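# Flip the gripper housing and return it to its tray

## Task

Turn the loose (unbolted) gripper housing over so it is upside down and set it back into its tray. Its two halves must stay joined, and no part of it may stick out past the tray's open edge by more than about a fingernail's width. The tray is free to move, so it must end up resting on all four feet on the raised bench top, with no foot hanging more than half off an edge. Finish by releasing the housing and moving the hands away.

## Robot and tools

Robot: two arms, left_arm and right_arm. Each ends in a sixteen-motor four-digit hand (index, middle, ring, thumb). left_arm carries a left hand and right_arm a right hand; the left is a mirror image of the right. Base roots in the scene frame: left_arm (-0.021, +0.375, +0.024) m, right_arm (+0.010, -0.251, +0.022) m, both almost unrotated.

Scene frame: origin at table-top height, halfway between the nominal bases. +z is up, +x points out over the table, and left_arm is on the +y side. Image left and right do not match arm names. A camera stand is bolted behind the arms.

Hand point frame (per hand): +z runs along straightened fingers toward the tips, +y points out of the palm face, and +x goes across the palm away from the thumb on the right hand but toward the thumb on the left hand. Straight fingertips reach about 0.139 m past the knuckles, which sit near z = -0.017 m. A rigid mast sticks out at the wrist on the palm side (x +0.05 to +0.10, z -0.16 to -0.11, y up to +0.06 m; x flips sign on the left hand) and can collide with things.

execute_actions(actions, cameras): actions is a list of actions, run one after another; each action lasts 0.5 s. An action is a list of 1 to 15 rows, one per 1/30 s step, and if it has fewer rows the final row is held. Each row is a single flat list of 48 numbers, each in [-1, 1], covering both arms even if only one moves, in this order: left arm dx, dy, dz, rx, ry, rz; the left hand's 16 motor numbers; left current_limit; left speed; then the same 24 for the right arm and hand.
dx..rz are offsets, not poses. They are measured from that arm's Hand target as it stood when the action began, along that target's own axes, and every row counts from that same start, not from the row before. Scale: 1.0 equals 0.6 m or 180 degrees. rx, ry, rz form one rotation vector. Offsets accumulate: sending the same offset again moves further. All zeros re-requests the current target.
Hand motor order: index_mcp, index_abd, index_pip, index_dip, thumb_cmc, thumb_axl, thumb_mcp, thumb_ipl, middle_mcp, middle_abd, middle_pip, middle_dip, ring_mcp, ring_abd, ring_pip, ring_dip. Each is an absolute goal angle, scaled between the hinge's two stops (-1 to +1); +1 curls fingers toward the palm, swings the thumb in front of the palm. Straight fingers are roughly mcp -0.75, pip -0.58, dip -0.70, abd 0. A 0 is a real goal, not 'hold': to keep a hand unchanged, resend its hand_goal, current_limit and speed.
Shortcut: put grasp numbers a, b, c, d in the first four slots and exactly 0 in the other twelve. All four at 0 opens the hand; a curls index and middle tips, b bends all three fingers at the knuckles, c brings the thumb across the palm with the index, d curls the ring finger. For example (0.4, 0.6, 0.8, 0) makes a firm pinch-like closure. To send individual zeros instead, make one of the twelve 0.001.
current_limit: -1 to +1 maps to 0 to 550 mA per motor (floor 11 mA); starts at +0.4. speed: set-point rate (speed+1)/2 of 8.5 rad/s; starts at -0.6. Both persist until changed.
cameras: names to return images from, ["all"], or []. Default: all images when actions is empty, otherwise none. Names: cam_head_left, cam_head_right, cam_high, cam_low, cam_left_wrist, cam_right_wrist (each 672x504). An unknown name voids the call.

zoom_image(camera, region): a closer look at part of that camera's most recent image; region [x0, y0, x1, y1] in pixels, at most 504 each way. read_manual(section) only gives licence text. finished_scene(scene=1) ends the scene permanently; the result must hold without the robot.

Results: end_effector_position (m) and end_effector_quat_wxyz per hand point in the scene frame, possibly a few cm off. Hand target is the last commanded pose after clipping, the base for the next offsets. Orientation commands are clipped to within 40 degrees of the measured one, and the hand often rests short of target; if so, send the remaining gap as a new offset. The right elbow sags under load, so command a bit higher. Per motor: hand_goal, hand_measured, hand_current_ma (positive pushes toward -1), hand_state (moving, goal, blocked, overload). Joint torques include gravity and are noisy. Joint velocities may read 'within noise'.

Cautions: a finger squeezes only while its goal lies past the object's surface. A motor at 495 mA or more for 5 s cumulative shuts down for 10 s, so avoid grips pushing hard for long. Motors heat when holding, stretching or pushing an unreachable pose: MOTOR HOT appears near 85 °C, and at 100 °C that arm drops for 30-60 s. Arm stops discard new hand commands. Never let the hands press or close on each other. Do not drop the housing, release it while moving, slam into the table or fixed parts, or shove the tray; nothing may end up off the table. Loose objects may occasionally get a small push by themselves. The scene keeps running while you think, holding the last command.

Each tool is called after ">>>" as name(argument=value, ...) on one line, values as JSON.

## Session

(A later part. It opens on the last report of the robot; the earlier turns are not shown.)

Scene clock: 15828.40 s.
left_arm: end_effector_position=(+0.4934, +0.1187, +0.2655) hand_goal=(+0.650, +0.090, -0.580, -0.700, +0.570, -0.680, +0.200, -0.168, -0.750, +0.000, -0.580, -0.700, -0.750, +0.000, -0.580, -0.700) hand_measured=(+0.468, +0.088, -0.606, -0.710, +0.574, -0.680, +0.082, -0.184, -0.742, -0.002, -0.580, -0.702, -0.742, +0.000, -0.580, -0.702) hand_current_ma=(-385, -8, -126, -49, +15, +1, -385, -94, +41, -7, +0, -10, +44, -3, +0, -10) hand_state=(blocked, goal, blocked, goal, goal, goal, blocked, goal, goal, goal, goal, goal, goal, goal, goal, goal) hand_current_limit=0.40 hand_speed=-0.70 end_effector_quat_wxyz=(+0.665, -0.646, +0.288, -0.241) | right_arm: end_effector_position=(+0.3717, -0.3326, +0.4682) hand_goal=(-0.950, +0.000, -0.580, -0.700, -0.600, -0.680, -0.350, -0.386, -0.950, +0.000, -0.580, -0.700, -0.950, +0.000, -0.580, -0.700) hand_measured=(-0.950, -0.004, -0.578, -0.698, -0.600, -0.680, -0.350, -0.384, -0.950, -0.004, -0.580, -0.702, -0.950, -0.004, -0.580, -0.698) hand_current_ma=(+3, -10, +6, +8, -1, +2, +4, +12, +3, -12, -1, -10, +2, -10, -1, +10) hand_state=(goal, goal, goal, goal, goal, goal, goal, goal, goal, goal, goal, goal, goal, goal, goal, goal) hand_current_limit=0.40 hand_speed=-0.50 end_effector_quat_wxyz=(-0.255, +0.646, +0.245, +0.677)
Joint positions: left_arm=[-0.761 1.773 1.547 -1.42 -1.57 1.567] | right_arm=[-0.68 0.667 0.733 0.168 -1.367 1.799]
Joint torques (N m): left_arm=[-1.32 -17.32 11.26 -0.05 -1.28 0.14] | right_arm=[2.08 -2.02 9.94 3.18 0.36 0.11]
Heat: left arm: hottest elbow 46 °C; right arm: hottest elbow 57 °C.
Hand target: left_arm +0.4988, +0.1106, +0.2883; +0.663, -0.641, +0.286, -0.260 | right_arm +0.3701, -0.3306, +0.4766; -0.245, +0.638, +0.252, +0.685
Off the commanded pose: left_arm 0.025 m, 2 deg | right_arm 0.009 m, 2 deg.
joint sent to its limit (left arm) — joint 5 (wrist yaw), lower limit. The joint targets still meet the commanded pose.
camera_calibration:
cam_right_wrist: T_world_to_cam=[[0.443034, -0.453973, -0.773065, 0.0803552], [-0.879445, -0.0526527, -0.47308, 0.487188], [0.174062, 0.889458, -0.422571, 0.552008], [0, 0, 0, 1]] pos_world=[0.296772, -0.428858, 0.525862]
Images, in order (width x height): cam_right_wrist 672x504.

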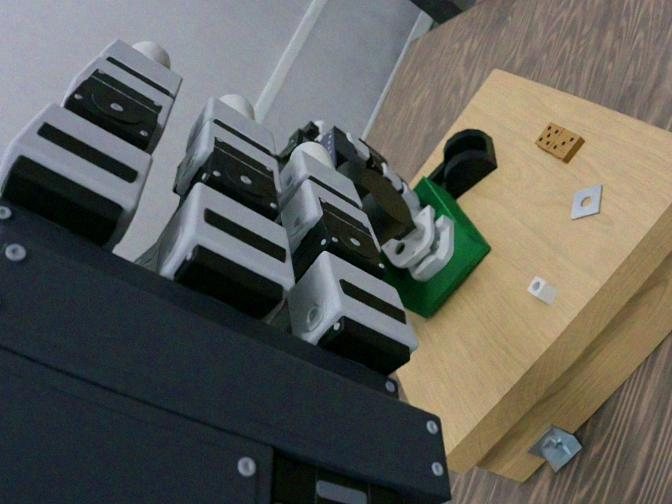

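>>> execute_actions(actions=[[[0,-0.01,0,0,0,0,0.65,0.09,-0.58,-0.7,0.571,-0.68,0.2,-0.168,-0.75,0.001,-0.58,-0.7,-0.75,0.001,-0.58,-0.7,0.4,-0.7,0,0,0,0,0,0,-0.95,0.001,-0.58,-0.7,-0.6,-0.68,-0.35,-0.386,-0.95,0.001,-0.58,-0.7,-0.95,0.001,-0.58,-0.7,0.4,-0.5]],[[0,-0.01,0,0,0,0,0.65,0.09,-0.58,-0.7,0.571,-0.68,0.2,-0.168,-0.75,0.001,-0.58,-0.7,-0.75,0.001,-0.58,-0.7,0.4,-0.7,0,0,0,0,0,0,-0.95,0.001,-0.58,-0.7,-0.6,-0.68,-0.35,-0.386,-0.95,0.001,-0.58,-0.7,-0.95,0.001,-0.58,-0.7,0.4,-0.5]]], cameras=["cam_right_wrist"])

>>> zoom_image(camera="cam_right_wrist", region=[370, 185, 460, 305])

Scene clock: 15837.07 s.
left_arm: end_effector_position=(+0.4945, +0.1174, +0.2730) hand_goal=(+0.650, +0.090, -0.580, -0.700, +0.570, -0.680, +0.200, -0.168, -0.750, +0.000, -0.580, -0.700, -0.750, +0.000, -0.580, -0.700) hand_measured=(+0.468, +0.088, -0.606, -0.710, +0.574, -0.680, +0.082, -0.184, -0.742, -0.002, -0.580, -0.702, -0.742, +0.000, -0.580, -0.702) hand_current_ma=(-385, -8, -126, -49, +15, +1, -385, -94, +41, -7, +0, -10, +44, -3, +0, -10) hand_state=(blocked, goal, blocked, goal, goal, goal, blocked, goal, goal, goal, goal, goal, goal, goal, goal, goal) hand_current_limit=0.40 hand_speed=-0.70 end_effector_quat_wxyz=(+0.666, -0.644, +0.291, -0.238) | right_arm: end_effector_position=(+0.3717, -0.3326, +0.4682) hand_goal=(-0.950, +0.000, -0.580, -0.700, -0.600, -0.680, -0.350, -0.386, -0.950, +0.000, -0.580, -0.700, -0.950, +0.000, -0.580, -0.700) hand_measured=(-0.950, -0.004, -0.578, -0.698, -0.600, -0.680, -0.350, -0.384, -0.950, -0.004, -0.580, -0.702, -0.950, -0.004, -0.580, -0.698) hand_current_ma=(+3, -10, +6, +8, -1, +2, +4, +12, +3, -12, -1, -10, +2, -10, -1, +10) hand_state=(goal, goal, goal, goal, goal, goal, goal, goal, goal, goal, goal, goal, goal, goal, goal, goal) hand_current_limit=0.40 hand_speed=-0.50 end_effector_quat_wxyz=(-0.255, +0.646, +0.245, +0.677)
Joint positions: left_arm=[-0.761 1.773 1.567 -1.43 -1.57 1.586] | right_arm=[-0.68 0.667 0.733 0.168 -1.367 1.799]
Joint torques (N m): left_arm=[-1.49 -18.37 11.36 0.08 -1.29 0.2] | right_arm=[0.85 -1.49 10.18 2.93 0.37 0.11]
Heat: left arm: hottest elbow 46 °C; right arm: hottest elbow 57 °C.
Hand target: left_arm +0.4990, +0.1101, +0.3002; +0.664, -0.640, +0.286, -0.260 | right_arm +0.3701, -0.3306, +0.4766; -0.245, +0.638, +0.252, +0.685
Off the commanded pose: left_arm 0.029 m, 3 deg | right_arm 0.009 m, 2 deg.
joint sent to its limit (left arm) — joint 5 (wrist yaw), lower limit. The joint targets still meet the commanded pose.
camera_calibration:
cam_right_wrist: T_world_to_cam=[[0.443034, -0.453973, -0.773065, 0.0803552], [-0.879445, -0.0526527, -0.47308, 0.487188], [0.174062, 0.889458, -0.422571, 0.552008], [0, 0, 0, 1]] pos_world=[0.296772, -0.428858, 0.525862]
Images, in order (width x height): cam_right_wrist 672x504.

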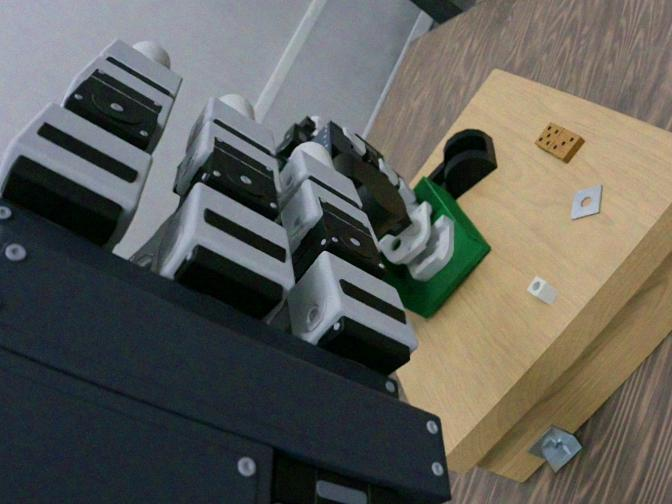

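Scaled by 4.200 from the camera's 672x504 image, which has a finer 960x720 frame.

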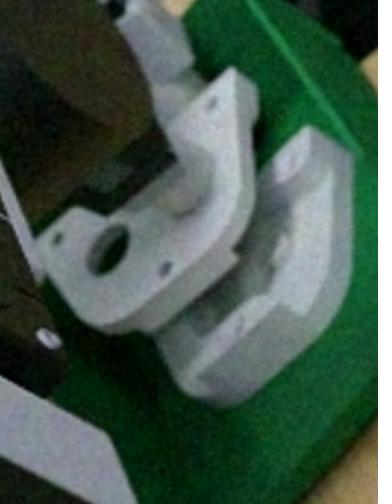

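>>> execute_actions(actions=[[[0.005,0,-0.0167,0,0,0,0.65,0.09,-0.58,-0.7,0.571,-0.68,0.2,-0.168,-0.75,0.001,-0.58,-0.7,-0.75,0.001,-0.58,-0.7,0.4,-0.7,0,0,0,0,0,0,-0.95,0.001,-0.58,-0.7,-0.6,-0.68,-0.35,-0.386,-0.95,0.001,-0.58,-0.7,-0.95,0.001,-0.58,-0.7,0.4,-0.5]]], cameras=["cam_right_wrist"])

>>> zoom_image(camera="cam_right_wrist", region=[370, 185, 460, 305])

Scene clock: 15858.70 s.
left_arm: end_effector_position=(+0.4896, +0.1084, +0.2730) hand_goal=(+0.650, +0.090, -0.580, -0.700, +0.570, -0.680, +0.200, -0.168, -0.750, +0.000, -0.580, -0.700, -0.750, +0.000, -0.580, -0.700) hand_measured=(+0.468, +0.088, -0.606, -0.710, +0.574, -0.680, +0.082, -0.184, -0.742, -0.002, -0.580, -0.702, -0.742, +0.000, -0.580, -0.702) hand_current_ma=(-385, -8, -126, -49, +15, +1, -385, -94, +41, -7, +0, -10, +44, -3, +0, -10) hand_state=(blocked, goal, blocked, goal, goal, goal, blocked, goal, goal, goal, goal, goal, goal, goal, goal, goal) hand_current_limit=0.40 hand_speed=-0.70 end_effector_quat_wxyz=(+0.664, -0.641, +0.298, -0.243) | right_arm: end_effector_position=(+0.3717, -0.3326, +0.4682) hand_goal=(-0.950, +0.000, -0.580, -0.700, -0.600, -0.680, -0.350, -0.386, -0.950, +0.000, -0.580, -0.700, -0.950, +0.000, -0.580, -0.700) hand_measured=(-0.950, -0.004, -0.578, -0.698, -0.600, -0.680, -0.350, -0.384, -0.950, -0.004, -0.580, -0.702, -0.950, -0.004, -0.580, -0.698) hand_current_ma=(+3, -10, +6, +8, -1, +2, +4, +12, +3, -12, -1, -10, +2, -10, -1, +10) hand_state=(goal, goal, goal, goal, goal, goal, goal, goal, goal, goal, goal, goal, goal, goal, goal, goal) hand_current_limit=0.40 hand_speed=-0.50 end_effector_quat_wxyz=(-0.255, +0.646, +0.245, +0.677)
Joint positions: left_arm=[-0.779 1.773 1.567 -1.43 -1.57 1.589] | right_arm=[-0.68 0.667 0.733 0.168 -1.367 1.799]
Joint torques (N m): left_arm=[-1.38 -18.32 11.21 0.24 -1.3 0.16] | right_arm=[1.38 -1.55 10.03 2.86 0.38 0.07]
Heat: left arm: hottest elbow 50 °C; right arm: hottest elbow 57 °C.
Hand target: left_arm +0.4939, +0.1008, +0.2999; +0.663, -0.640, +0.286, -0.260 | right_arm +0.3701, -0.3306, +0.4766; -0.245, +0.638, +0.252, +0.685
Off the commanded pose: left_arm 0.028 m, 2 deg | right_arm 0.009 m, 2 deg.
joint sent to its limit (left arm) — joint 5 (wrist yaw), lower limit. The joint targets still meet the commanded pose.
camera_calibration:
cam_right_wrist: T_world_to_cam=[[0.443034, -0.453973, -0.773065, 0.0803552], [-0.879445, -0.0526527, -0.47308, 0.487188], [0.174062, 0.889458, -0.422571, 0.552008], [0, 0, 0, 1]] pos_world=[0.296772, -0.428858, 0.525862]
Images, in order (width x height): cam_right_wrist 672x504.

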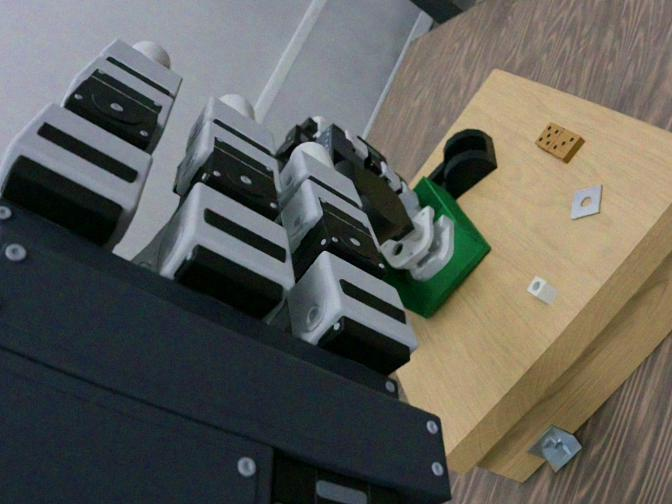

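Scaled by 4.200 from the camera's 672x504 image, which has a finer 960x720 frame.

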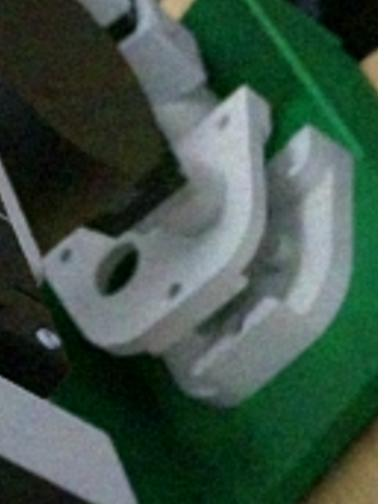

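>>> execute_actions(actions=[[[0,0.03,0,0,0,0,0.65,0.09,-0.58,-0.7,0.571,-0.68,0.2,-0.168,-0.75,0.001,-0.58,-0.7,-0.75,0.001,-0.58,-0.7,0.4,-0.7,0,0,0,0,0,0,-0.95,0.001,-0.58,-0.7,-0.6,-0.68,-0.35,-0.386,-0.95,0.001,-0.58,-0.7,-0.95,0.001,-0.58,-0.7,0.4,-0.5]],[[0,0.025,0,0,0,0,0.65,0.09,-0.58,-0.7,0.571,-0.68,0.2,-0.168,-0.75,0.001,-0.58,-0.7,-0.75,0.001,-0.58,-0.7,0.4,-0.7,0,0,0,0,0,0,-0.95,0.001,-0.58,-0.7,-0.6,-0.68,-0.35,-0.386,-0.95,0.001,-0.58,-0.7,-0.95,0.001,-0.58,-0.7,0.4,-0.5]]], cameras=["cam_right_wrist"])

>>> zoom_image(camera="cam_right_wrist", region=[370, 185, 460, 305])

Scene clock: 15871.90 s.
left_arm: end_effector_position=(+0.4911, +0.1069, +0.2709) hand_goal=(+0.650, +0.090, -0.580, -0.700, +0.570, -0.680, +0.200, -0.168, -0.750, +0.000, -0.580, -0.700, -0.750, +0.000, -0.580, -0.700) hand_measured=(+0.468, +0.088, -0.606, -0.710, +0.574, -0.680, +0.082, -0.184, -0.742, -0.002, -0.580, -0.702, -0.742, +0.000, -0.580, -0.702) hand_current_ma=(-385, -8, -126, -49, +15, +1, -385, -94, +41, -7, +0, -10, +44, -3, +0, -10) hand_state=(blocked, goal, blocked, goal, goal, goal, blocked, goal, goal, goal, goal, goal, goal, goal, goal, goal) hand_current_limit=0.40 hand_speed=-0.70 end_effector_quat_wxyz=(+0.661, -0.644, +0.291, -0.250) | right_arm: end_effector_position=(+0.3717, -0.3326, +0.4682) hand_goal=(-0.950, +0.000, -0.580, -0.700, -0.600, -0.680, -0.350, -0.386, -0.950, +0.000, -0.580, -0.700, -0.950, +0.000, -0.580, -0.700) hand_measured=(-0.950, -0.004, -0.578, -0.698, -0.600, -0.680, -0.350, -0.384, -0.950, -0.004, -0.580, -0.702, -0.950, -0.004, -0.580, -0.698) hand_current_ma=(+3, -10, +6, +8, -1, +2, +4, +12, +3, -12, -1, -10, +2, -10, -1, +10) hand_state=(goal, goal, goal, goal, goal, goal, goal, goal, goal, goal, goal, goal, goal, goal, goal, goal) hand_current_limit=0.40 hand_speed=-0.50 end_effector_quat_wxyz=(-0.255, +0.646, +0.245, +0.677)
Joint positions: left_arm=[-0.779 1.773 1.561 -1.414 -1.57 1.578] | right_arm=[-0.68 0.667 0.733 0.168 -1.367 1.799]
Joint torques (N m): left_arm=[-1.44 -16.21 7.56 1.05 -1.31 -0.11] | right_arm=[1.14 -2.02 10.1 3.02 0.37 0.1]
Heat: left arm: hottest elbow 51 °C; right arm: hottest elbow 57 °C.
Hand target: left_arm +0.4932, +0.1022, +0.2670; +0.663, -0.640, +0.286, -0.261 | right_arm +0.3701, -0.3306, +0.4766; -0.245, +0.638, +0.252, +0.685
Off the commanded pose: left_arm 0.006 m, 1 deg | right_arm 0.009 m, 2 deg.
joint sent to its limit (left arm) — joint 5 (wrist yaw), lower limit. The joint targets still meet the commanded pose.
camera_calibration:
cam_right_wrist: T_world_to_cam=[[0.443034, -0.453973, -0.773065, 0.0803552], [-0.879445, -0.0526527, -0.47308, 0.487188], [0.174062, 0.889458, -0.422571, 0.552008], [0, 0, 0, 1]] pos_world=[0.296772, -0.428858, 0.525862]
Images, in order (width x height): cam_right_wrist 672x504.

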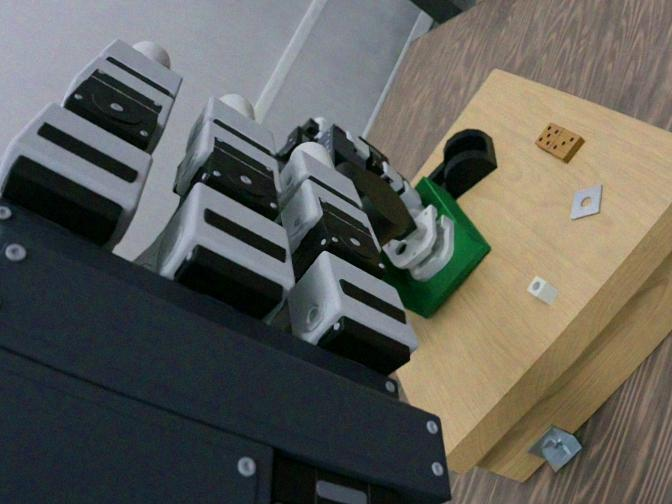

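Scaled by 4.200 from the camera's 672x504 image, which has a finer 960x720 frame.

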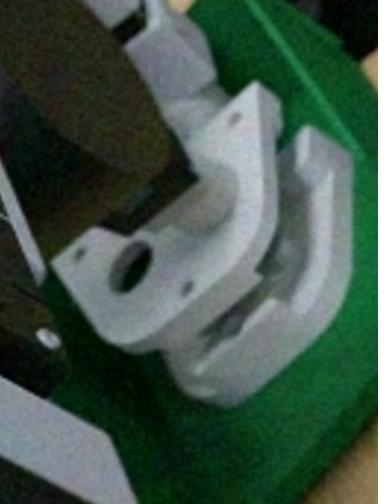

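>>> execute_actions(actions=[[[0,0.012,0,0,0,0,0.65,0.09,-0.58,-0.7,0.571,-0.68,0.2,-0.168,-0.75,0.001,-0.58,-0.7,-0.75,0.001,-0.58,-0.7,0.4,-0.7,0,0,0,0,0,0,-0.95,0.001,-0.58,-0.7,-0.6,-0.68,-0.35,-0.386,-0.95,0.001,-0.58,-0.7,-0.95,0.001,-0.58,-0.7,0.4,-0.5]],[[0,0.012,0,0,0,0,0.65,0.09,-0.58,-0.7,0.571,-0.68,0.2,-0.168,-0.75,0.001,-0.58,-0.7,-0.75,0.001,-0.58,-0.7,0.4,-0.7,0,0,0,0,0,0,-0.95,0.001,-0.58,-0.7,-0.6,-0.68,-0.35,-0.386,-0.95,0.001,-0.58,-0.7,-0.95,0.001,-0.58,-0.7,0.4,-0.5]]], cameras=["cam_right_wrist"])

>>> zoom_image(camera="cam_right_wrist", region=[370, 185, 460, 305])

Scene clock: 15908.60 s.
left_arm: end_effector_position=(+0.4900, +0.1080, +0.2618) hand_goal=(+0.650, +0.090, -0.580, -0.700, +0.570, -0.680, +0.200, -0.168, -0.750, +0.000, -0.580, -0.700, -0.750, +0.000, -0.580, -0.700) hand_measured=(+0.468, +0.088, -0.608, -0.710, +0.574, -0.680, +0.084, -0.184, -0.742, -0.002, -0.580, -0.702, -0.742, +0.000, -0.580, -0.702) hand_current_ma=(-385, -8, -130, -51, +15, +1, -385, -97, +41, -7, +0, -10, +44, -3, +0, -10) hand_state=(blocked, goal, blocked, goal, goal, goal, blocked, goal, goal, goal, goal, goal, goal, goal, goal, goal) hand_current_limit=0.40 hand_speed=-0.70 end_effector_quat_wxyz=(+0.660, -0.646, +0.288, -0.253) | right_arm: end_effector_position=(+0.3717, -0.3326, +0.4682) hand_goal=(-0.950, +0.000, -0.580, -0.700, -0.600, -0.680, -0.350, -0.386, -0.950, +0.000, -0.580, -0.700, -0.950, +0.000, -0.580, -0.700) hand_measured=(-0.950, -0.004, -0.578, -0.698, -0.600, -0.680, -0.350, -0.384, -0.950, -0.004, -0.580, -0.702, -0.950, -0.004, -0.580, -0.698) hand_current_ma=(+3, -10, +6, +8, -1, +2, +4, +12, +3, -12, -1, -10, +2, -10, -1, +10) hand_state=(goal, goal, goal, goal, goal, goal, goal, goal, goal, goal, goal, goal, goal, goal, goal, goal) hand_current_limit=0.40 hand_speed=-0.50 end_effector_quat_wxyz=(-0.255, +0.646, +0.245, +0.677)
Joint positions: left_arm=[-0.779 1.773 1.536 -1.392 -1.57 1.566] | right_arm=[-0.68 0.667 0.733 0.168 -1.367 1.799]
Joint torques (N m): left_arm=[-1.14 -15.68 7.47 1.06 -1.31 -0.09] | right_arm=[1.26 -1.61 10.07 3.06 0.36 0.1]
Heat: left arm: hottest elbow 47 °C; right arm: hottest elbow 57 °C.
Hand target: left_arm +0.4929, +0.1029, +0.2525; +0.663, -0.640, +0.286, -0.260 | right_arm +0.3701, -0.3306, +0.4766; -0.245, +0.638, +0.252, +0.685
Off the commanded pose: left_arm 0.011 m, 1 deg | right_arm 0.009 m, 2 deg.
joint sent to its limit (left arm) — joint 5 (wrist yaw), lower limit. The joint targets still meet the commanded pose.
camera_calibration:
cam_right_wrist: T_world_to_cam=[[0.443034, -0.453973, -0.773065, 0.0803552], [-0.879445, -0.0526527, -0.47308, 0.487188], [0.174062, 0.889458, -0.422571, 0.552008], [0, 0, 0, 1]] pos_world=[0.296772, -0.428858, 0.525862]
Images, in order (width x height): cam_right_wrist 672x504.

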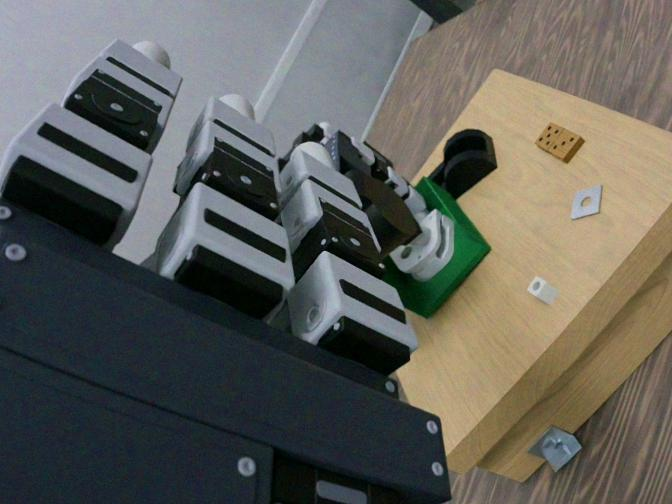

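Scaled by 4.200 from the camera's 672x504 image, which has a finer 960x720 frame.

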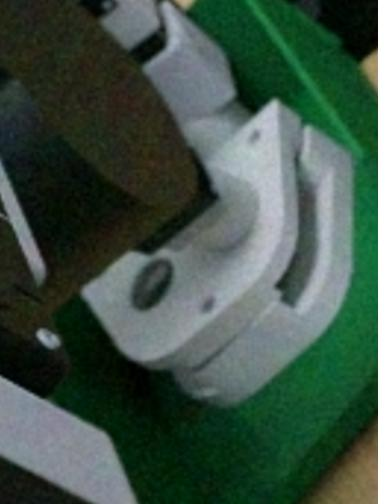

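>>> execute_actions(actions=[[[0,0.012,0,0,0,0,0.65,0.09,-0.58,-0.7,0.571,-0.68,0.2,-0.168,-0.75,0.001,-0.58,-0.7,-0.75,0.001,-0.58,-0.7,0.4,-0.7,0,0,0,0,0,0,-0.95,0.001,-0.58,-0.7,-0.6,-0.68,-0.35,-0.386,-0.95,0.001,-0.58,-0.7,-0.95,0.001,-0.58,-0.7,0.4,-0.5]]], cameras=["cam_right_wrist"])

>>> zoom_image(camera="cam_right_wrist", region=[370, 185, 460, 305])

Scene clock: 15919.60 s.
left_arm: end_effector_position=(+0.4901, +0.1079, +0.2596) hand_goal=(+0.650, +0.090, -0.580, -0.700, +0.570, -0.680, +0.200, -0.168, -0.750, +0.000, -0.580, -0.700, -0.750, +0.000, -0.580, -0.700) hand_measured=(+0.468, +0.090, -0.610, -0.712, +0.574, -0.680, +0.090, -0.186, -0.742, -0.002, -0.580, -0.702, -0.742, +0.000, -0.580, -0.702) hand_current_ma=(-385, -3, -144, -54, +23, +1, -385, -109, +41, -7, +0, -10, +44, -3, +0, -10) hand_state=(blocked, goal, blocked, goal, goal, goal, blocked, goal, goal, goal, goal, goal, goal, goal, goal, goal) hand_current_limit=0.40 hand_speed=-0.70 end_effector_quat_wxyz=(+0.659, -0.647, +0.286, -0.255) | right_arm: end_effector_position=(+0.3717, -0.3326, +0.4682) hand_goal=(-0.950, +0.000, -0.580, -0.700, -0.600, -0.680, -0.350, -0.386, -0.950, +0.000, -0.580, -0.700, -0.950, +0.000, -0.580, -0.700) hand_measured=(-0.950, -0.004, -0.578, -0.698, -0.600, -0.680, -0.350, -0.384, -0.950, -0.004, -0.580, -0.702, -0.950, -0.004, -0.580, -0.698) hand_current_ma=(+3, -10, +6, +8, -1, +2, +4, +12, +3, -12, -1, -10, +2, -10, -1, +10) hand_state=(goal, goal, goal, goal, goal, goal, goal, goal, goal, goal, goal, goal, goal, goal, goal, goal) hand_current_limit=0.40 hand_speed=-0.50 end_effector_quat_wxyz=(-0.255, +0.646, +0.245, +0.677)
Joint positions: left_arm=[-0.779 1.773 1.53 -1.383 -1.57 1.563] | right_arm=[-0.68 0.667 0.733 0.168 -1.367 1.799]
Joint torques (N m): left_arm=[-1.38 -14.92 6.93 1.1 -1.28 -0.11] | right_arm=[1.26 -1.85 10.21 3.03 0.45 0.11]
Heat: left arm: hottest elbow 45 °C; right arm: hottest elbow 57 °C.
Hand target: left_arm +0.4928, +0.1031, +0.2454; +0.663, -0.640, +0.286, -0.261 | right_arm +0.3701, -0.3306, +0.4766; -0.245, +0.638, +0.252, +0.685
Off the commanded pose: left_arm 0.015 m, 1 deg | right_arm 0.009 m, 2 deg.
joint sent to its limit (left arm) — joint 5 (wrist yaw), lower limit. The joint targets still meet the commanded pose.
camera_calibration:
cam_right_wrist: T_world_to_cam=[[0.443034, -0.453973, -0.773065, 0.0803552], [-0.879445, -0.0526527, -0.47308, 0.487188], [0.174062, 0.889458, -0.422571, 0.552008], [0, 0, 0, 1]] pos_world=[0.296772, -0.428858, 0.525862]
Images, in order (width x height): cam_right_wrist 672x504.

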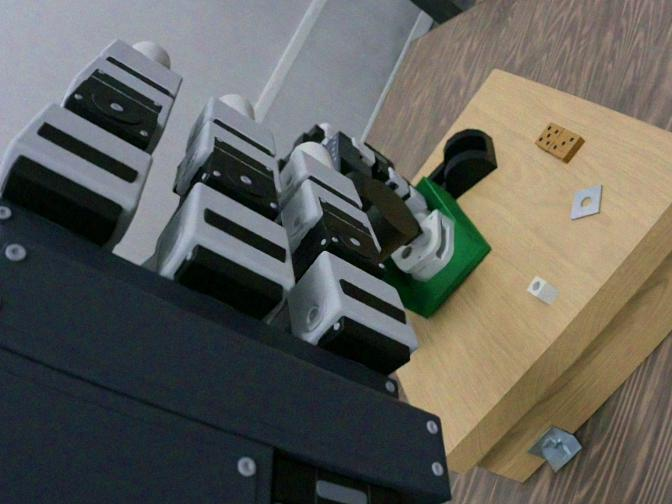

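Scaled by 4.200 from the camera's 672x504 image, which has a finer 960x720 frame.

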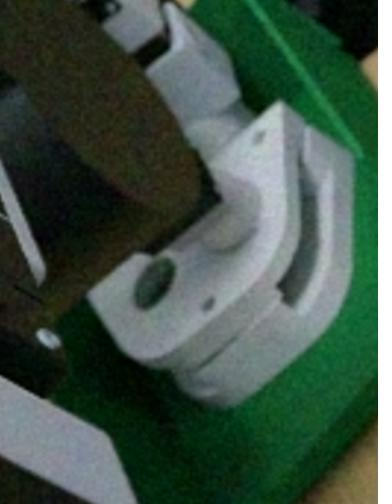

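>>> execute_actions(actions=[[[0,0.01,0,0,0,0,0.65,0.09,-0.58,-0.7,0.571,-0.68,0.2,-0.168,-0.75,0.001,-0.58,-0.7,-0.75,0.001,-0.58,-0.7,0.4,-0.7,0,0,0,0,0,0,-0.95,0.001,-0.58,-0.7,-0.6,-0.68,-0.35,-0.386,-0.95,0.001,-0.58,-0.7,-0.95,0.001,-0.58,-0.7,0.4,-0.5]]], cameras=["cam_right_wrist"])

>>> zoom_image(camera="cam_right_wrist", region=[385, 195, 460, 295])

Scene clock: 15939.27 s.
left_arm: end_effector_position=(+0.4904, +0.1082, +0.2586) hand_goal=(+0.650, +0.090, -0.580, -0.700, +0.570, -0.680, +0.200, -0.168, -0.750, +0.000, -0.580, -0.700, -0.750, +0.000, -0.580, -0.700) hand_measured=(+0.468, +0.094, -0.614, -0.712, +0.578, -0.680, +0.092, -0.186, -0.742, -0.002, -0.580, -0.702, -0.742, +0.000, -0.580, -0.702) hand_current_ma=(-385, +14, -156, -57, +38, +1, -385, -119, +41, -7, +0, -10, +44, -3, +0, -10) hand_state=(blocked, goal, blocked, goal, goal, goal, blocked, goal, goal, goal, goal, goal, goal, goal, goal, goal) hand_current_limit=0.40 hand_speed=-0.70 end_effector_quat_wxyz=(+0.660, -0.646, +0.284, -0.258) | right_arm: end_effector_position=(+0.3717, -0.3326, +0.4682) hand_goal=(-0.950, +0.000, -0.580, -0.700, -0.600, -0.680, -0.350, -0.386, -0.950, +0.000, -0.580, -0.700, -0.950, +0.000, -0.580, -0.700) hand_measured=(-0.950, -0.004, -0.578, -0.698, -0.600, -0.680, -0.350, -0.384, -0.950, -0.004, -0.580, -0.702, -0.950, -0.004, -0.580, -0.698) hand_current_ma=(+3, -10, +6, +8, -1, +2, +4, +12, +3, -12, -1, -10, +2, -10, -1, +10) hand_state=(goal, goal, goal, goal, goal, goal, goal, goal, goal, goal, goal, goal, goal, goal, goal, goal) hand_current_limit=0.40 hand_speed=-0.50 end_effector_quat_wxyz=(-0.255, +0.646, +0.245, +0.677)
Joint positions: left_arm=[-0.779 1.773 1.524 -1.378 -1.575 1.557] | right_arm=[-0.68 0.667 0.733 0.168 -1.367 1.799]
Joint torques (N m): left_arm=[-1.14 -15.15 6.69 1.13 -1.15 -0.08] | right_arm=[1.14 -1.79 10.1 2.95 0.35 0.09]
Heat: left arm: hottest elbow 44 °C; right arm: hottest elbow 57 °C.
Hand target: left_arm +0.4926, +0.1034, +0.2394; +0.663, -0.640, +0.286, -0.261 | right_arm +0.3701, -0.3306, +0.4766; -0.245, +0.638, +0.252, +0.685
Off the commanded pose: left_arm 0.020 m, 1 deg | right_arm 0.009 m, 2 deg.
joint read past its limit (left arm) — joint 5 (wrist yaw), lower limit.
joint sent to its limit (left arm) — joint 5 (wrist yaw), lower limit. The joint targets still meet the commanded pose.
camera_calibration:
cam_right_wrist: T_world_to_cam=[[0.443034, -0.453973, -0.773065, 0.0803552], [-0.879445, -0.0526527, -0.47308, 0.487188], [0.174062, 0.889458, -0.422571, 0.552008], [0, 0, 0, 1]] pos_world=[0.296772, -0.428858, 0.525862]
Images, in order (width x height): cam_right_wrist 672x504.

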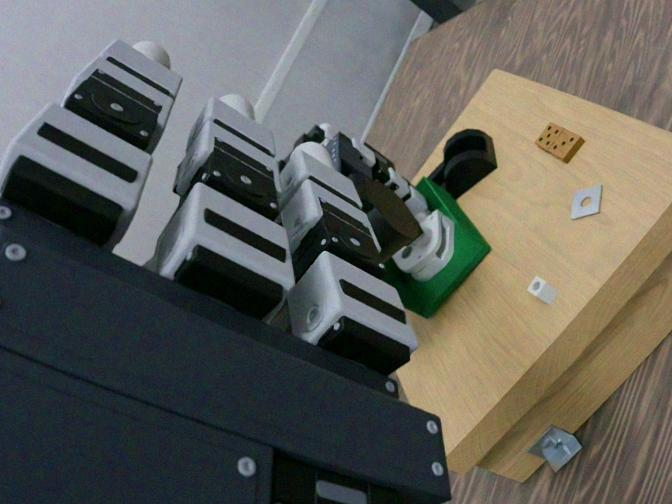

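Scaled by 5.040 from the camera's 672x504 image, which has a finer 960x720 frame.

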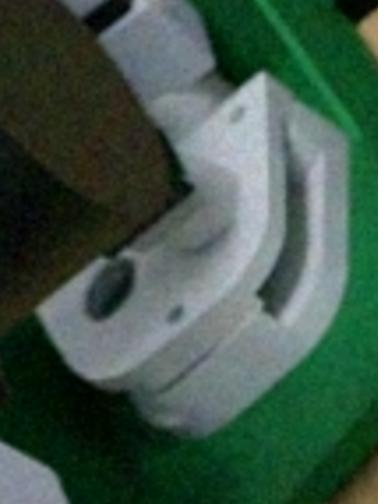

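>>> execute_actions(actions=[[[0,-0.006,0,0,0,0,0.49,0.09,-0.58,-0.7,0.571,-0.68,0.1,-0.168,-0.75,0.001,-0.58,-0.7,-0.75,0.001,-0.58,-0.7,0.4,-0.8,0,0,0,0,0,0,-0.95,0.001,-0.58,-0.7,-0.6,-0.68,-0.35,-0.386,-0.95,0.001,-0.58,-0.7,-0.95,0.001,-0.58,-0.7,0.4,-0.5]],[[0,0,0,0,0,0,0.44,0.09,-0.58,-0.7,0.571,-0.68,0.05,-0.168,-0.75,0.001,-0.58,-0.7,-0.75,0.001,-0.58,-0.7,0.4,-0.8,0,0,0,0,0,0,-0.95,0.001,-0.58,-0.7,-0.6,-0.68,-0.35,-0.386,-0.95,0.001,-0.58,-0.7,-0.95,0.001,-0.58,-0.7,0.4,-0.5]]], cameras=["cam_right_wrist"])

>>> zoom_image(camera="cam_right_wrist", region=[385, 195, 460, 295])

Scene clock: 15947.80 s.
left_arm: end_effector_position=(+0.4909, +0.1078, +0.2590) hand_goal=(+0.440, +0.090, -0.580, -0.700, +0.570, -0.680, +0.050, -0.168, -0.750, +0.000, -0.580, -0.700, -0.750, +0.000, -0.580, -0.700) hand_measured=(+0.444, +0.092, -0.582, -0.702, +0.584, -0.680, +0.068, -0.170, -0.742, -0.002, -0.580, -0.702, -0.742, +0.000, -0.580, -0.702) hand_current_ma=(+21, +11, -11, -11, +63, +1, +109, -7, +41, -7, +0, -10, +44, -3, +0, -10) hand_state=(goal, goal, goal, goal, goal, goal, goal, goal, goal, goal, goal, goal, goal, goal, goal, goal) hand_current_limit=0.40 hand_speed=-0.80 end_effector_quat_wxyz=(+0.660, -0.646, +0.281, -0.261) | right_arm: end_effector_position=(+0.3717, -0.3326, +0.4682) hand_goal=(-0.950, +0.000, -0.580, -0.700, -0.600, -0.680, -0.350, -0.386, -0.950, +0.000, -0.580, -0.700, -0.950, +0.000, -0.580, -0.700) hand_measured=(-0.950, -0.004, -0.578, -0.698, -0.600, -0.680, -0.350, -0.384, -0.950, -0.004, -0.580, -0.702, -0.950, -0.004, -0.580, -0.698) hand_current_ma=(+3, -10, +6, +8, -1, +2, +4, +12, +3, -12, -1, -10, +2, -10, -1, +10) hand_state=(goal, goal, goal, goal, goal, goal, goal, goal, goal, goal, goal, goal, goal, goal, goal, goal) hand_current_limit=0.40 hand_speed=-0.50 end_effector_quat_wxyz=(-0.255, +0.646, +0.245, +0.677)
Joint positions: left_arm=[-0.779 1.773 1.524 -1.378 -1.577 1.549] | right_arm=[-0.68 0.667 0.733 0.168 -1.367 1.799]
Joint torques (N m): left_arm=[-1.26 -14.92 7.16 1.02 -1.07 -0.08] | right_arm=[2.43 -1.9 10.07 3.06 0.38 0.12]
Heat: left arm: hottest elbow 43 °C; right arm: hottest elbow 57 °C.
Hand target: left_arm +0.4927, +0.1033, +0.2430; +0.663, -0.640, +0.286, -0.261 | right_arm +0.3701, -0.3306, +0.4766; -0.245, +0.638, +0.252, +0.685
Off the commanded pose: left_arm 0.017 m, 1 deg | right_arm 0.009 m, 2 deg.
joint read past its limit (left arm) — joint 5 (wrist yaw), lower limit.
joint sent to its limit (left arm) — joint 5 (wrist yaw), lower limit. The joint targets still meet the commanded pose.
camera_calibration:
cam_right_wrist: T_world_to_cam=[[0.443034, -0.453973, -0.773065, 0.0803552], [-0.879445, -0.0526527, -0.47308, 0.487188], [0.174062, 0.889458, -0.422571, 0.552008], [0, 0, 0, 1]] pos_world=[0.296772, -0.428858, 0.525862]
Images, in order (width x height): cam_right_wrist 672x504.

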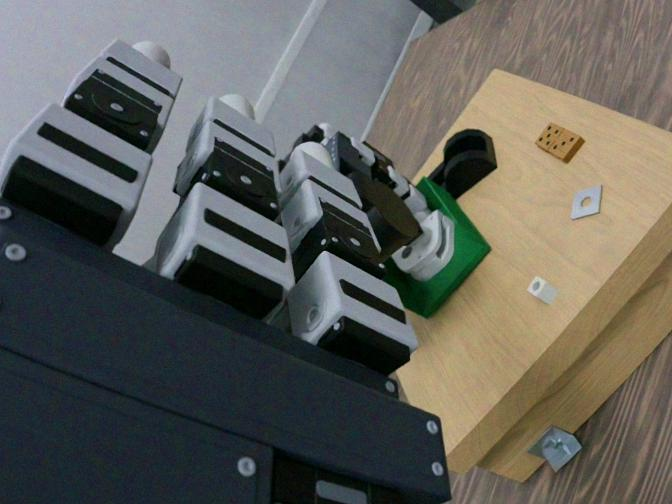

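Scaled by 5.040 from the camera's 672x504 image, which has a finer 960x720 frame.

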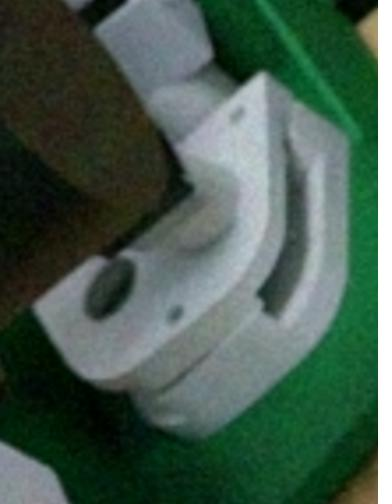

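>>> execute_actions(actions=[[[0,-0.03,0,0,0,0,0.38,0.09,-0.58,-0.7,0.571,-0.68,0.06,-0.168,-0.75,0.001,-0.58,-0.7,-0.75,0.001,-0.58,-0.7,0.4,-0.8,0,0,0,0,0,0,-0.95,0.001,-0.58,-0.7,-0.6,-0.68,-0.35,-0.386,-0.95,0.001,-0.58,-0.7,-0.95,0.001,-0.58,-0.7,0.4,-0.5]],[[0,-0.03,0,0,0,0,0.38,0.09,-0.58,-0.7,0.571,-0.68,0.06,-0.168,-0.75,0.001,-0.58,-0.7,-0.75,0.001,-0.58,-0.7,0.4,-0.8,0,0,0,0,0,0,-0.95,0.001,-0.58,-0.7,-0.6,-0.68,-0.35,-0.386,-0.95,0.001,-0.58,-0.7,-0.95,0.001,-0.58,-0.7,0.4,-0.5]],[[0,-0.02,0,0,0,0,0.38,0.09,-0.58,-0.7,0.571,-0.68,0.06,-0.168,-0.75,0.001,-0.58,-0.7,-0.75,0.001,-0.58,-0.7,0.4,-0.8,0,0,0,0,0,0,-0.95,0.001,-0.58,-0.7,-0.6,-0.68,-0.35,-0.386,-0.95,0.001,-0.58,-0.7,-0.95,0.001,-0.58,-0.7,0.4,-0.5]]], cameras=["cam_right_wrist"])

>>> zoom_image(camera="cam_right_wrist", region=[385, 195, 460, 295])

Scene clock: 15965.00 s.
left_arm: end_effector_position=(+0.4894, +0.1093, +0.2661) hand_goal=(+0.380, +0.090, -0.580, -0.700, +0.570, -0.680, +0.060, -0.168, -0.750, +0.000, -0.580, -0.700, -0.750, +0.000, -0.580, -0.700) hand_measured=(+0.386, +0.092, -0.582, -0.702, +0.570, -0.680, +0.060, -0.170, -0.742, -0.002, -0.580, -0.702, -0.742, +0.000, -0.580, -0.702) hand_current_ma=(+33, +9, -10, -11, +0, +1, -2, -7, +41, -7, +0, -10, +44, -3, +0, -10) hand_state=(goal, goal, goal, goal, goal, goal, goal, goal, goal, goal, goal, goal, goal, goal, goal, goal) hand_current_limit=0.40 hand_speed=-0.80 end_effector_quat_wxyz=(+0.665, -0.640, +0.296, -0.246) | right_arm: end_effector_position=(+0.3717, -0.3326, +0.4682) hand_goal=(-0.950, +0.000, -0.580, -0.700, -0.600, -0.680, -0.350, -0.386, -0.950, +0.000, -0.580, -0.700, -0.950, +0.000, -0.580, -0.700) hand_measured=(-0.950, -0.004, -0.578, -0.698, -0.600, -0.680, -0.350, -0.384, -0.950, -0.004, -0.580, -0.702, -0.950, -0.004, -0.580, -0.698) hand_current_ma=(+3, -10, +6, +8, -1, +2, +4, +12, +3, -12, -1, -10, +2, -10, -1, +10) hand_state=(goal, goal, goal, goal, goal, goal, goal, goal, goal, goal, goal, goal, goal, goal, goal, goal) hand_current_limit=0.40 hand_speed=-0.50 end_effector_quat_wxyz=(-0.255, +0.646, +0.245, +0.677)
Joint positions: left_arm=[-0.779 1.773 1.546 -1.403 -1.577 1.59] | right_arm=[-0.68 0.667 0.733 0.168 -1.367 1.799]
Joint torques (N m): left_arm=[-1.32 -17.9 11.37 0.08 -1.08 0.17] | right_arm=[1.73 -1.85 10.09 2.85 0.38 0.15]
Heat: left arm: hottest elbow 43 °C; right arm: hottest elbow 57 °C.
Hand target: left_arm +0.4937, +0.1011, +0.2909; +0.663, -0.640, +0.286, -0.260 | right_arm +0.3701, -0.3306, +0.4766; -0.245, +0.638, +0.252, +0.685
Off the commanded pose: left_arm 0.026 m, 2 deg | right_arm 0.009 m, 2 deg.
joint read past its limit (left arm) — joint 5 (wrist yaw), lower limit.
joint sent to its limit (left arm) — joint 5 (wrist yaw), lower limit. The joint targets still meet the commanded pose.
camera_calibration:
cam_right_wrist: T_world_to_cam=[[0.443034, -0.453973, -0.773065, 0.0803552], [-0.879445, -0.0526527, -0.47308, 0.487188], [0.174062, 0.889458, -0.422571, 0.552008], [0, 0, 0, 1]] pos_world=[0.296772, -0.428858, 0.525862]
Images, in order (width x height): cam_right_wrist 672x504.

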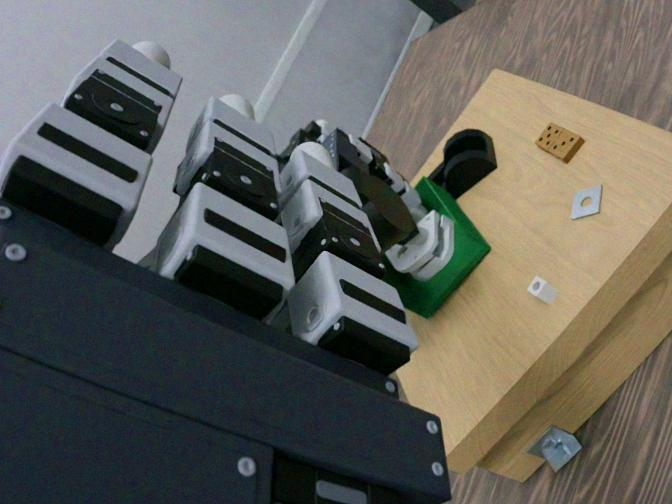

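Scaled by 5.040 from the camera's 672x504 image, which has a finer 960x720 frame.

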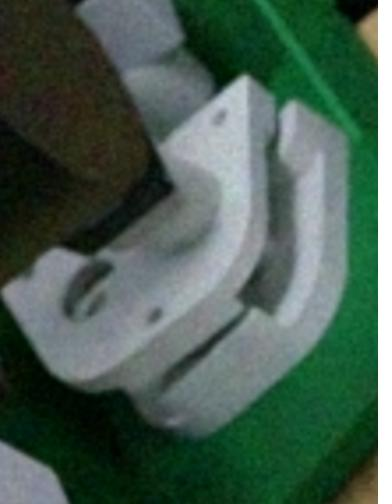

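>>> execute_actions(actions=[[[0,0.03,0,0,0,0,0.38,0.09,-0.58,-0.7,0.571,-0.68,0.06,-0.168,-0.75,0.001,-0.58,-0.7,-0.75,0.001,-0.58,-0.7,0.4,-0.8,0,0,0,0,0,0,-0.95,0.001,-0.58,-0.7,-0.6,-0.68,-0.35,-0.386,-0.95,0.001,-0.58,-0.7,-0.95,0.001,-0.58,-0.7,0.4,-0.5]],[[0,0.03,0,0,0,0,0.38,0.09,-0.58,-0.7,0.571,-0.68,0.06,-0.168,-0.75,0.001,-0.58,-0.7,-0.75,0.001,-0.58,-0.7,0.4,-0.8,0,0,0,0,0,0,-0.95,0.001,-0.58,-0.7,-0.6,-0.68,-0.35,-0.386,-0.95,0.001,-0.58,-0.7,-0.95,0.001,-0.58,-0.7,0.4,-0.5]],[[0,0.02,0,0,0,0,0.38,0.09,-0.58,-0.7,0.571,-0.68,0.06,-0.168,-0.75,0.001,-0.58,-0.7,-0.75,0.001,-0.58,-0.7,0.4,-0.8,0,0,0,0,0,0,-0.95,0.001,-0.58,-0.7,-0.6,-0.68,-0.35,-0.386,-0.95,0.001,-0.58,-0.7,-0.95,0.001,-0.58,-0.7,0.4,-0.5]]], cameras=["cam_right_wrist"])

>>> zoom_image(camera="cam_right_wrist", region=[385, 195, 460, 295])

Scene clock: 15986.90 s.
left_arm: end_effector_position=(+0.4912, +0.1076, +0.2598) hand_goal=(+0.380, +0.090, -0.580, -0.700, +0.570, -0.680, +0.060, -0.168, -0.750, +0.000, -0.580, -0.700, -0.750, +0.000, -0.580, -0.700) hand_measured=(+0.386, +0.092, -0.582, -0.702, +0.582, -0.680, +0.062, -0.170, -0.742, -0.002, -0.580, -0.702, -0.740, +0.000, -0.580, -0.702) hand_current_ma=(+32, +9, -10, -11, +55, +1, +13, -7, +42, -7, +0, -10, +44, -3, +0, -10) hand_state=(goal, goal, goal, goal, goal, goal, goal, goal, goal, goal, goal, goal, goal, goal, goal, goal) hand_current_limit=0.40 hand_speed=-0.80 end_effector_quat_wxyz=(+0.660, -0.646, +0.284, -0.258) | right_arm: end_effector_position=(+0.3717, -0.3326, +0.4682) hand_goal=(-0.950, +0.000, -0.580, -0.700, -0.600, -0.680, -0.350, -0.386, -0.950, +0.000, -0.580, -0.700, -0.950, +0.000, -0.580, -0.700) hand_measured=(-0.950, -0.004, -0.578, -0.698, -0.600, -0.680, -0.350, -0.384, -0.950, -0.004, -0.580, -0.702, -0.950, -0.004, -0.580, -0.698) hand_current_ma=(+3, -10, +6, +8, -1, +2, +4, +12, +3, -12, -1, -10, +2, -10, -1, +10) hand_state=(goal, goal, goal, goal, goal, goal, goal, goal, goal, goal, goal, goal, goal, goal, goal, goal) hand_current_limit=0.40 hand_speed=-0.50 end_effector_quat_wxyz=(-0.255, +0.646, +0.245, +0.677)
Joint positions: left_arm=[-0.779 1.773 1.527 -1.372 -1.577 1.564] | right_arm=[-0.68 0.667 0.733 0.168 -1.367 1.799]
Joint torques (N m): left_arm=[-1.03 -15.38 6.67 1.07 -1.08 -0.11] | right_arm=[1.67 -1.85 10.19 3.08 0.39 0.14]
Heat: left arm: hottest elbow 46 °C; right arm: hottest elbow 57 °C.
Hand target: left_arm +0.4927, +0.1032, +0.2429; +0.663, -0.640, +0.286, -0.260 | right_arm +0.3701, -0.3306, +0.4766; -0.245, +0.638, +0.252, +0.685
Off the commanded pose: left_arm 0.017 m, 1 deg | right_arm 0.009 m, 2 deg.
joint read past its limit (left arm) — joint 5 (wrist yaw), lower limit.
joint sent to its limit (left arm) — joint 5 (wrist yaw), lower limit. The joint targets still meet the commanded pose.
camera_calibration:
cam_right_wrist: T_world_to_cam=[[0.443034, -0.453973, -0.773065, 0.0803552], [-0.879445, -0.0526527, -0.47308, 0.487188], [0.174062, 0.889458, -0.422571, 0.552008], [0, 0, 0, 1]] pos_world=[0.296772, -0.428858, 0.525862]
Images, in order (width x height): cam_right_wrist 672x504.

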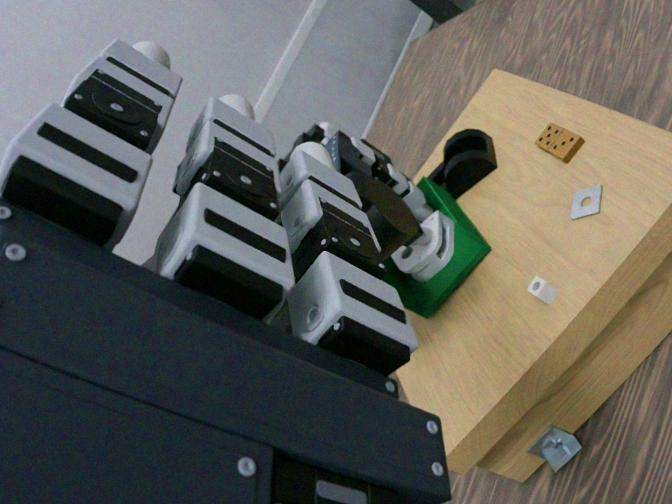

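Scaled by 5.040 from the camera's 672x504 image, which has a finer 960x720 frame.

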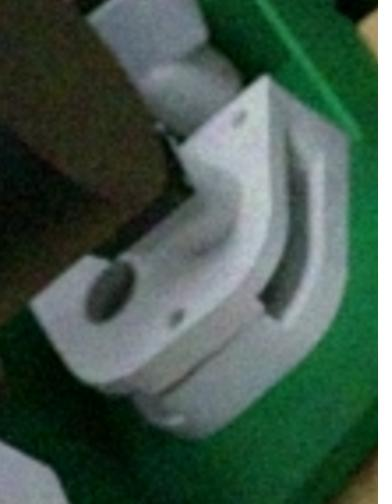

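>>> execute_actions(actions=[[[0,-0.03,0,0,0,0,0.38,0.09,-0.58,-0.7,0.571,-0.68,0.06,-0.168,-0.75,0.001,-0.58,-0.7,-0.75,0.001,-0.58,-0.7,0.4,-0.8,0,0,0,0,0,0,-0.95,0.001,-0.58,-0.7,-0.6,-0.68,-0.35,-0.386,-0.95,0.001,-0.58,-0.7,-0.95,0.001,-0.58,-0.7,0.4,-0.5]],[[0,-0.02,0,0,0,0,0.38,0.09,-0.58,-0.7,0.568,-0.68,0.052,-0.168,-0.75,0.001,-0.58,-0.7,-0.75,0.001,-0.58,-0.7,0.4,-0.8,0,0,0,0,0,0,-0.95,0.001,-0.58,-0.7,-0.6,-0.68,-0.35,-0.386,-0.95,0.001,-0.58,-0.7,-0.95,0.001,-0.58,-0.7,0.4,-0.5]],[[0,-0.01,0,0,0,0,0.38,0.09,-0.58,-0.7,0.565,-0.68,0.047,-0.168,-0.75,0.001,-0.58,-0.7,-0.75,0.001,-0.58,-0.7,0.4,-0.8,0,0,0,0,0,0,-0.95,0.001,-0.58,-0.7,-0.6,-0.68,-0.35,-0.386,-0.95,0.001,-0.58,-0.7,-0.95,0.001,-0.58,-0.7,0.4,-0.5]]], cameras=["cam_right_wrist"])

>>> zoom_image(camera="cam_right_wrist", region=[385, 195, 460, 295])

Scene clock: 16010.20 s.
left_arm: end_effector_position=(+0.4901, +0.1087, +0.2612) hand_goal=(+0.380, +0.090, -0.580, -0.700, +0.564, -0.680, +0.046, -0.168, -0.750, +0.000, -0.580, -0.700, -0.750, +0.000, -0.580, -0.700) hand_measured=(+0.386, +0.092, -0.582, -0.702, +0.568, -0.680, +0.056, -0.168, -0.742, -0.002, -0.580, -0.702, -0.740, +0.000, -0.580, -0.702) hand_current_ma=(+32, +9, -10, -11, +17, +1, +55, -3, +42, -7, +0, -10, +44, -3, +0, -10) hand_state=(goal, goal, goal, goal, goal, goal, goal, goal, goal, goal, goal, goal, goal, goal, goal, goal) hand_current_limit=0.40 hand_speed=-0.80 end_effector_quat_wxyz=(+0.663, -0.643, +0.289, -0.253) | right_arm: end_effector_position=(+0.3717, -0.3326, +0.4682) hand_goal=(-0.950, +0.000, -0.580, -0.700, -0.600, -0.680, -0.350, -0.386, -0.950, +0.000, -0.580, -0.700, -0.950, +0.000, -0.580, -0.700) hand_measured=(-0.950, -0.004, -0.578, -0.698, -0.600, -0.680, -0.350, -0.384, -0.950, -0.004, -0.580, -0.702, -0.950, -0.004, -0.580, -0.698) hand_current_ma=(+3, -10, +6, +8, -1, +2, +4, +12, +3, -12, -1, -10, +2, -10, -1, +10) hand_state=(goal, goal, goal, goal, goal, goal, goal, goal, goal, goal, goal, goal, goal, goal, goal, goal) hand_current_limit=0.40 hand_speed=-0.50 end_effector_quat_wxyz=(-0.255, +0.646, +0.245, +0.677)
Joint positions: left_arm=[-0.779 1.773 1.532 -1.384 -1.577 1.573] | right_arm=[-0.68 0.667 0.733 0.168 -1.367 1.799]
Joint torques (N m): left_arm=[-1.03 -17.38 10.78 0.05 -1.06 0.21] | right_arm=[1.9 -1.73 10.07 3.18 0.38 0.11]
Heat: left arm: hottest elbow 45 °C; right arm: hottest elbow 57 °C.
Hand target: left_arm +0.4934, +0.1017, +0.2788; +0.664, -0.640, +0.286, -0.260 | right_arm +0.3701, -0.3306, +0.4766; -0.245, +0.638, +0.252, +0.685
Off the commanded pose: left_arm 0.019 m, 1 deg | right_arm 0.009 m, 2 deg.
joint read past its limit (left arm) — joint 5 (wrist yaw), lower limit.
joint sent to its limit (left arm) — joint 5 (wrist yaw), lower limit. The joint targets still meet the commanded pose.
camera_calibration:
cam_right_wrist: T_world_to_cam=[[0.443034, -0.453973, -0.773065, 0.0803552], [-0.879445, -0.0526527, -0.47308, 0.487188], [0.174062, 0.889458, -0.422571, 0.552008], [0, 0, 0, 1]] pos_world=[0.296772, -0.428858, 0.525862]
Images, in order (width x height): cam_right_wrist 672x504.

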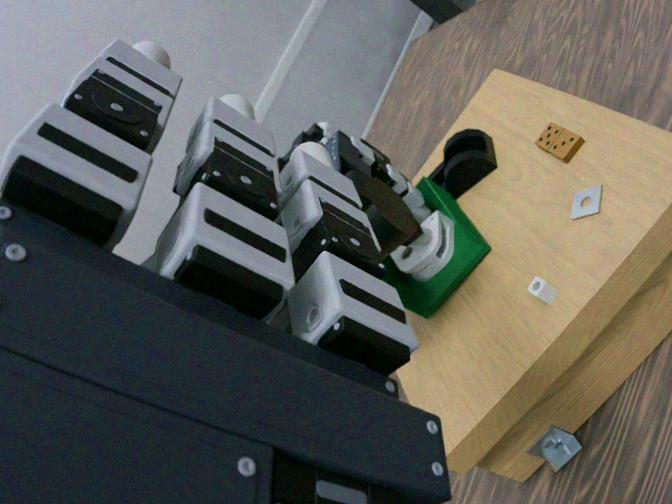

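Scaled by 5.040 from the camera's 672x504 image, which has a finer 960x720 frame.

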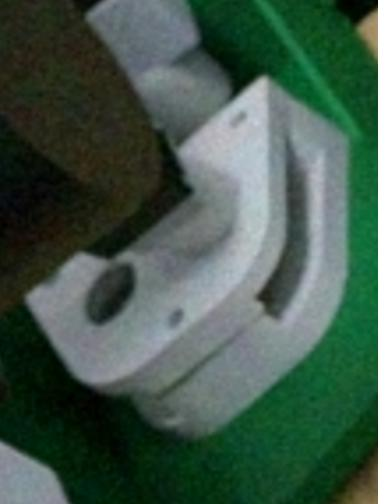

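>>> execute_actions(actions=[[[0,-0.006,0,0,0,0,0.38,0.09,-0.58,-0.7,0.563,-0.68,0.052,-0.168,-0.75,0.001,-0.58,-0.7,-0.75,0.001,-0.58,-0.7,0.4,-0.8,0,0,0,0,0,0,-0.95,0.001,-0.58,-0.7,-0.6,-0.68,-0.35,-0.386,-0.95,0.001,-0.58,-0.7,-0.95,0.001,-0.58,-0.7,0.4,-0.5]],[[0,-0.006,0,0,0,0,0.38,0.09,-0.58,-0.7,0.56,-0.68,0.042,-0.168,-0.75,0.001,-0.58,-0.7,-0.75,0.001,-0.58,-0.7,0.4,-0.8,0,0,0,0,0,0,-0.95,0.001,-0.58,-0.7,-0.6,-0.68,-0.35,-0.386,-0.95,0.001,-0.58,-0.7,-0.95,0.001,-0.58,-0.7,0.4,-0.5]]], cameras=["cam_right_wrist"])

>>> zoom_image(camera="cam_right_wrist", region=[385, 195, 460, 295])

Scene clock: 16021.20 s.
left_arm: end_effector_position=(+0.4896, +0.1091, +0.2628) hand_goal=(+0.380, +0.090, -0.580, -0.700, +0.560, -0.680, +0.042, -0.168, -0.750, +0.000, -0.580, -0.700, -0.750, +0.000, -0.580, -0.700) hand_measured=(+0.386, +0.092, -0.582, -0.702, +0.560, -0.680, +0.046, -0.168, -0.742, -0.002, -0.580, -0.702, -0.740, +0.000, -0.580, -0.702) hand_current_ma=(+32, +9, -10, -11, -2, +1, +26, +0, +42, -7, +0, -10, +44, -3, +0, -10) hand_state=(goal, goal, goal, goal, goal, goal, goal, goal, goal, goal, goal, goal, goal, goal, goal, goal) hand_current_limit=0.40 hand_speed=-0.80 end_effector_quat_wxyz=(+0.664, -0.641, +0.294, -0.248) | right_arm: end_effector_position=(+0.3717, -0.3326, +0.4682) hand_goal=(-0.950, +0.000, -0.580, -0.700, -0.600, -0.680, -0.350, -0.386, -0.950, +0.000, -0.580, -0.700, -0.950, +0.000, -0.580, -0.700) hand_measured=(-0.950, -0.004, -0.578, -0.698, -0.600, -0.680, -0.350, -0.384, -0.950, -0.004, -0.580, -0.702, -0.950, -0.004, -0.580, -0.698) hand_current_ma=(+3, -10, +6, +8, -1, +2, +4, +12, +3, -12, -1, -10, +2, -10, -1, +10) hand_state=(goal, goal, goal, goal, goal, goal, goal, goal, goal, goal, goal, goal, goal, goal, goal, goal) hand_current_limit=0.40 hand_speed=-0.50 end_effector_quat_wxyz=(-0.255, +0.646, +0.245, +0.677)
Joint positions: left_arm=[-0.779 1.773 1.537 -1.386 -1.577 1.592] | right_arm=[-0.68 0.667 0.733 0.168 -1.367 1.799]
Joint torques (N m): left_arm=[-1.38 -17.9 11.3 0.06 -1.07 0.2] | right_arm=[1.38 -2.08 9.99 2.99 0.37 0.09]
Heat: left arm: hottest elbow 46 °C; right arm: hottest elbow 57 °C.
Hand target: left_arm +0.4936, +0.1013, +0.2861; +0.663, -0.640, +0.286, -0.261 | right_arm +0.3701, -0.3306, +0.4766; -0.245, +0.638, +0.252, +0.685
Off the commanded pose: left_arm 0.025 m, 2 deg | right_arm 0.009 m, 2 deg.
joint read past its limit (left arm) — joint 5 (wrist yaw), lower limit.
joint sent to its limit (left arm) — joint 5 (wrist yaw), lower limit. The joint targets still meet the commanded pose.
camera_calibration:
cam_right_wrist: T_world_to_cam=[[0.443034, -0.453973, -0.773065, 0.0803552], [-0.879445, -0.0526527, -0.47308, 0.487188], [0.174062, 0.889458, -0.422571, 0.552008], [0, 0, 0, 1]] pos_world=[0.296772, -0.428858, 0.525862]
Images, in order (width x height): cam_right_wrist 672x504.

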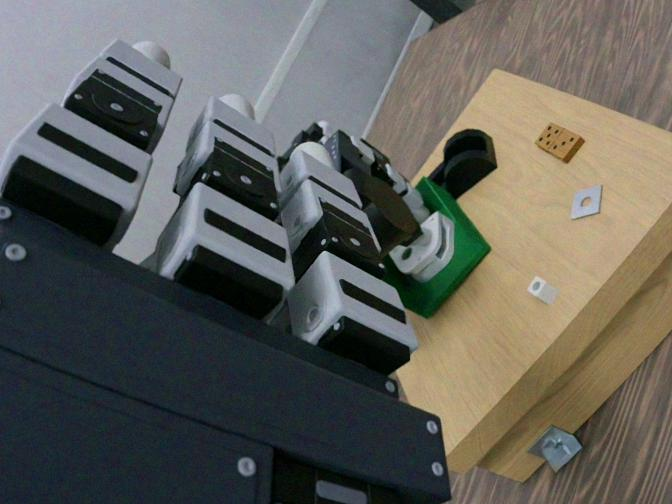

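Scaled by 5.040 from the camera's 672x504 image, which has a finer 960x720 frame.

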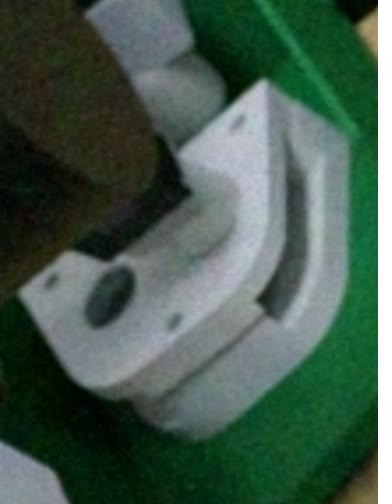

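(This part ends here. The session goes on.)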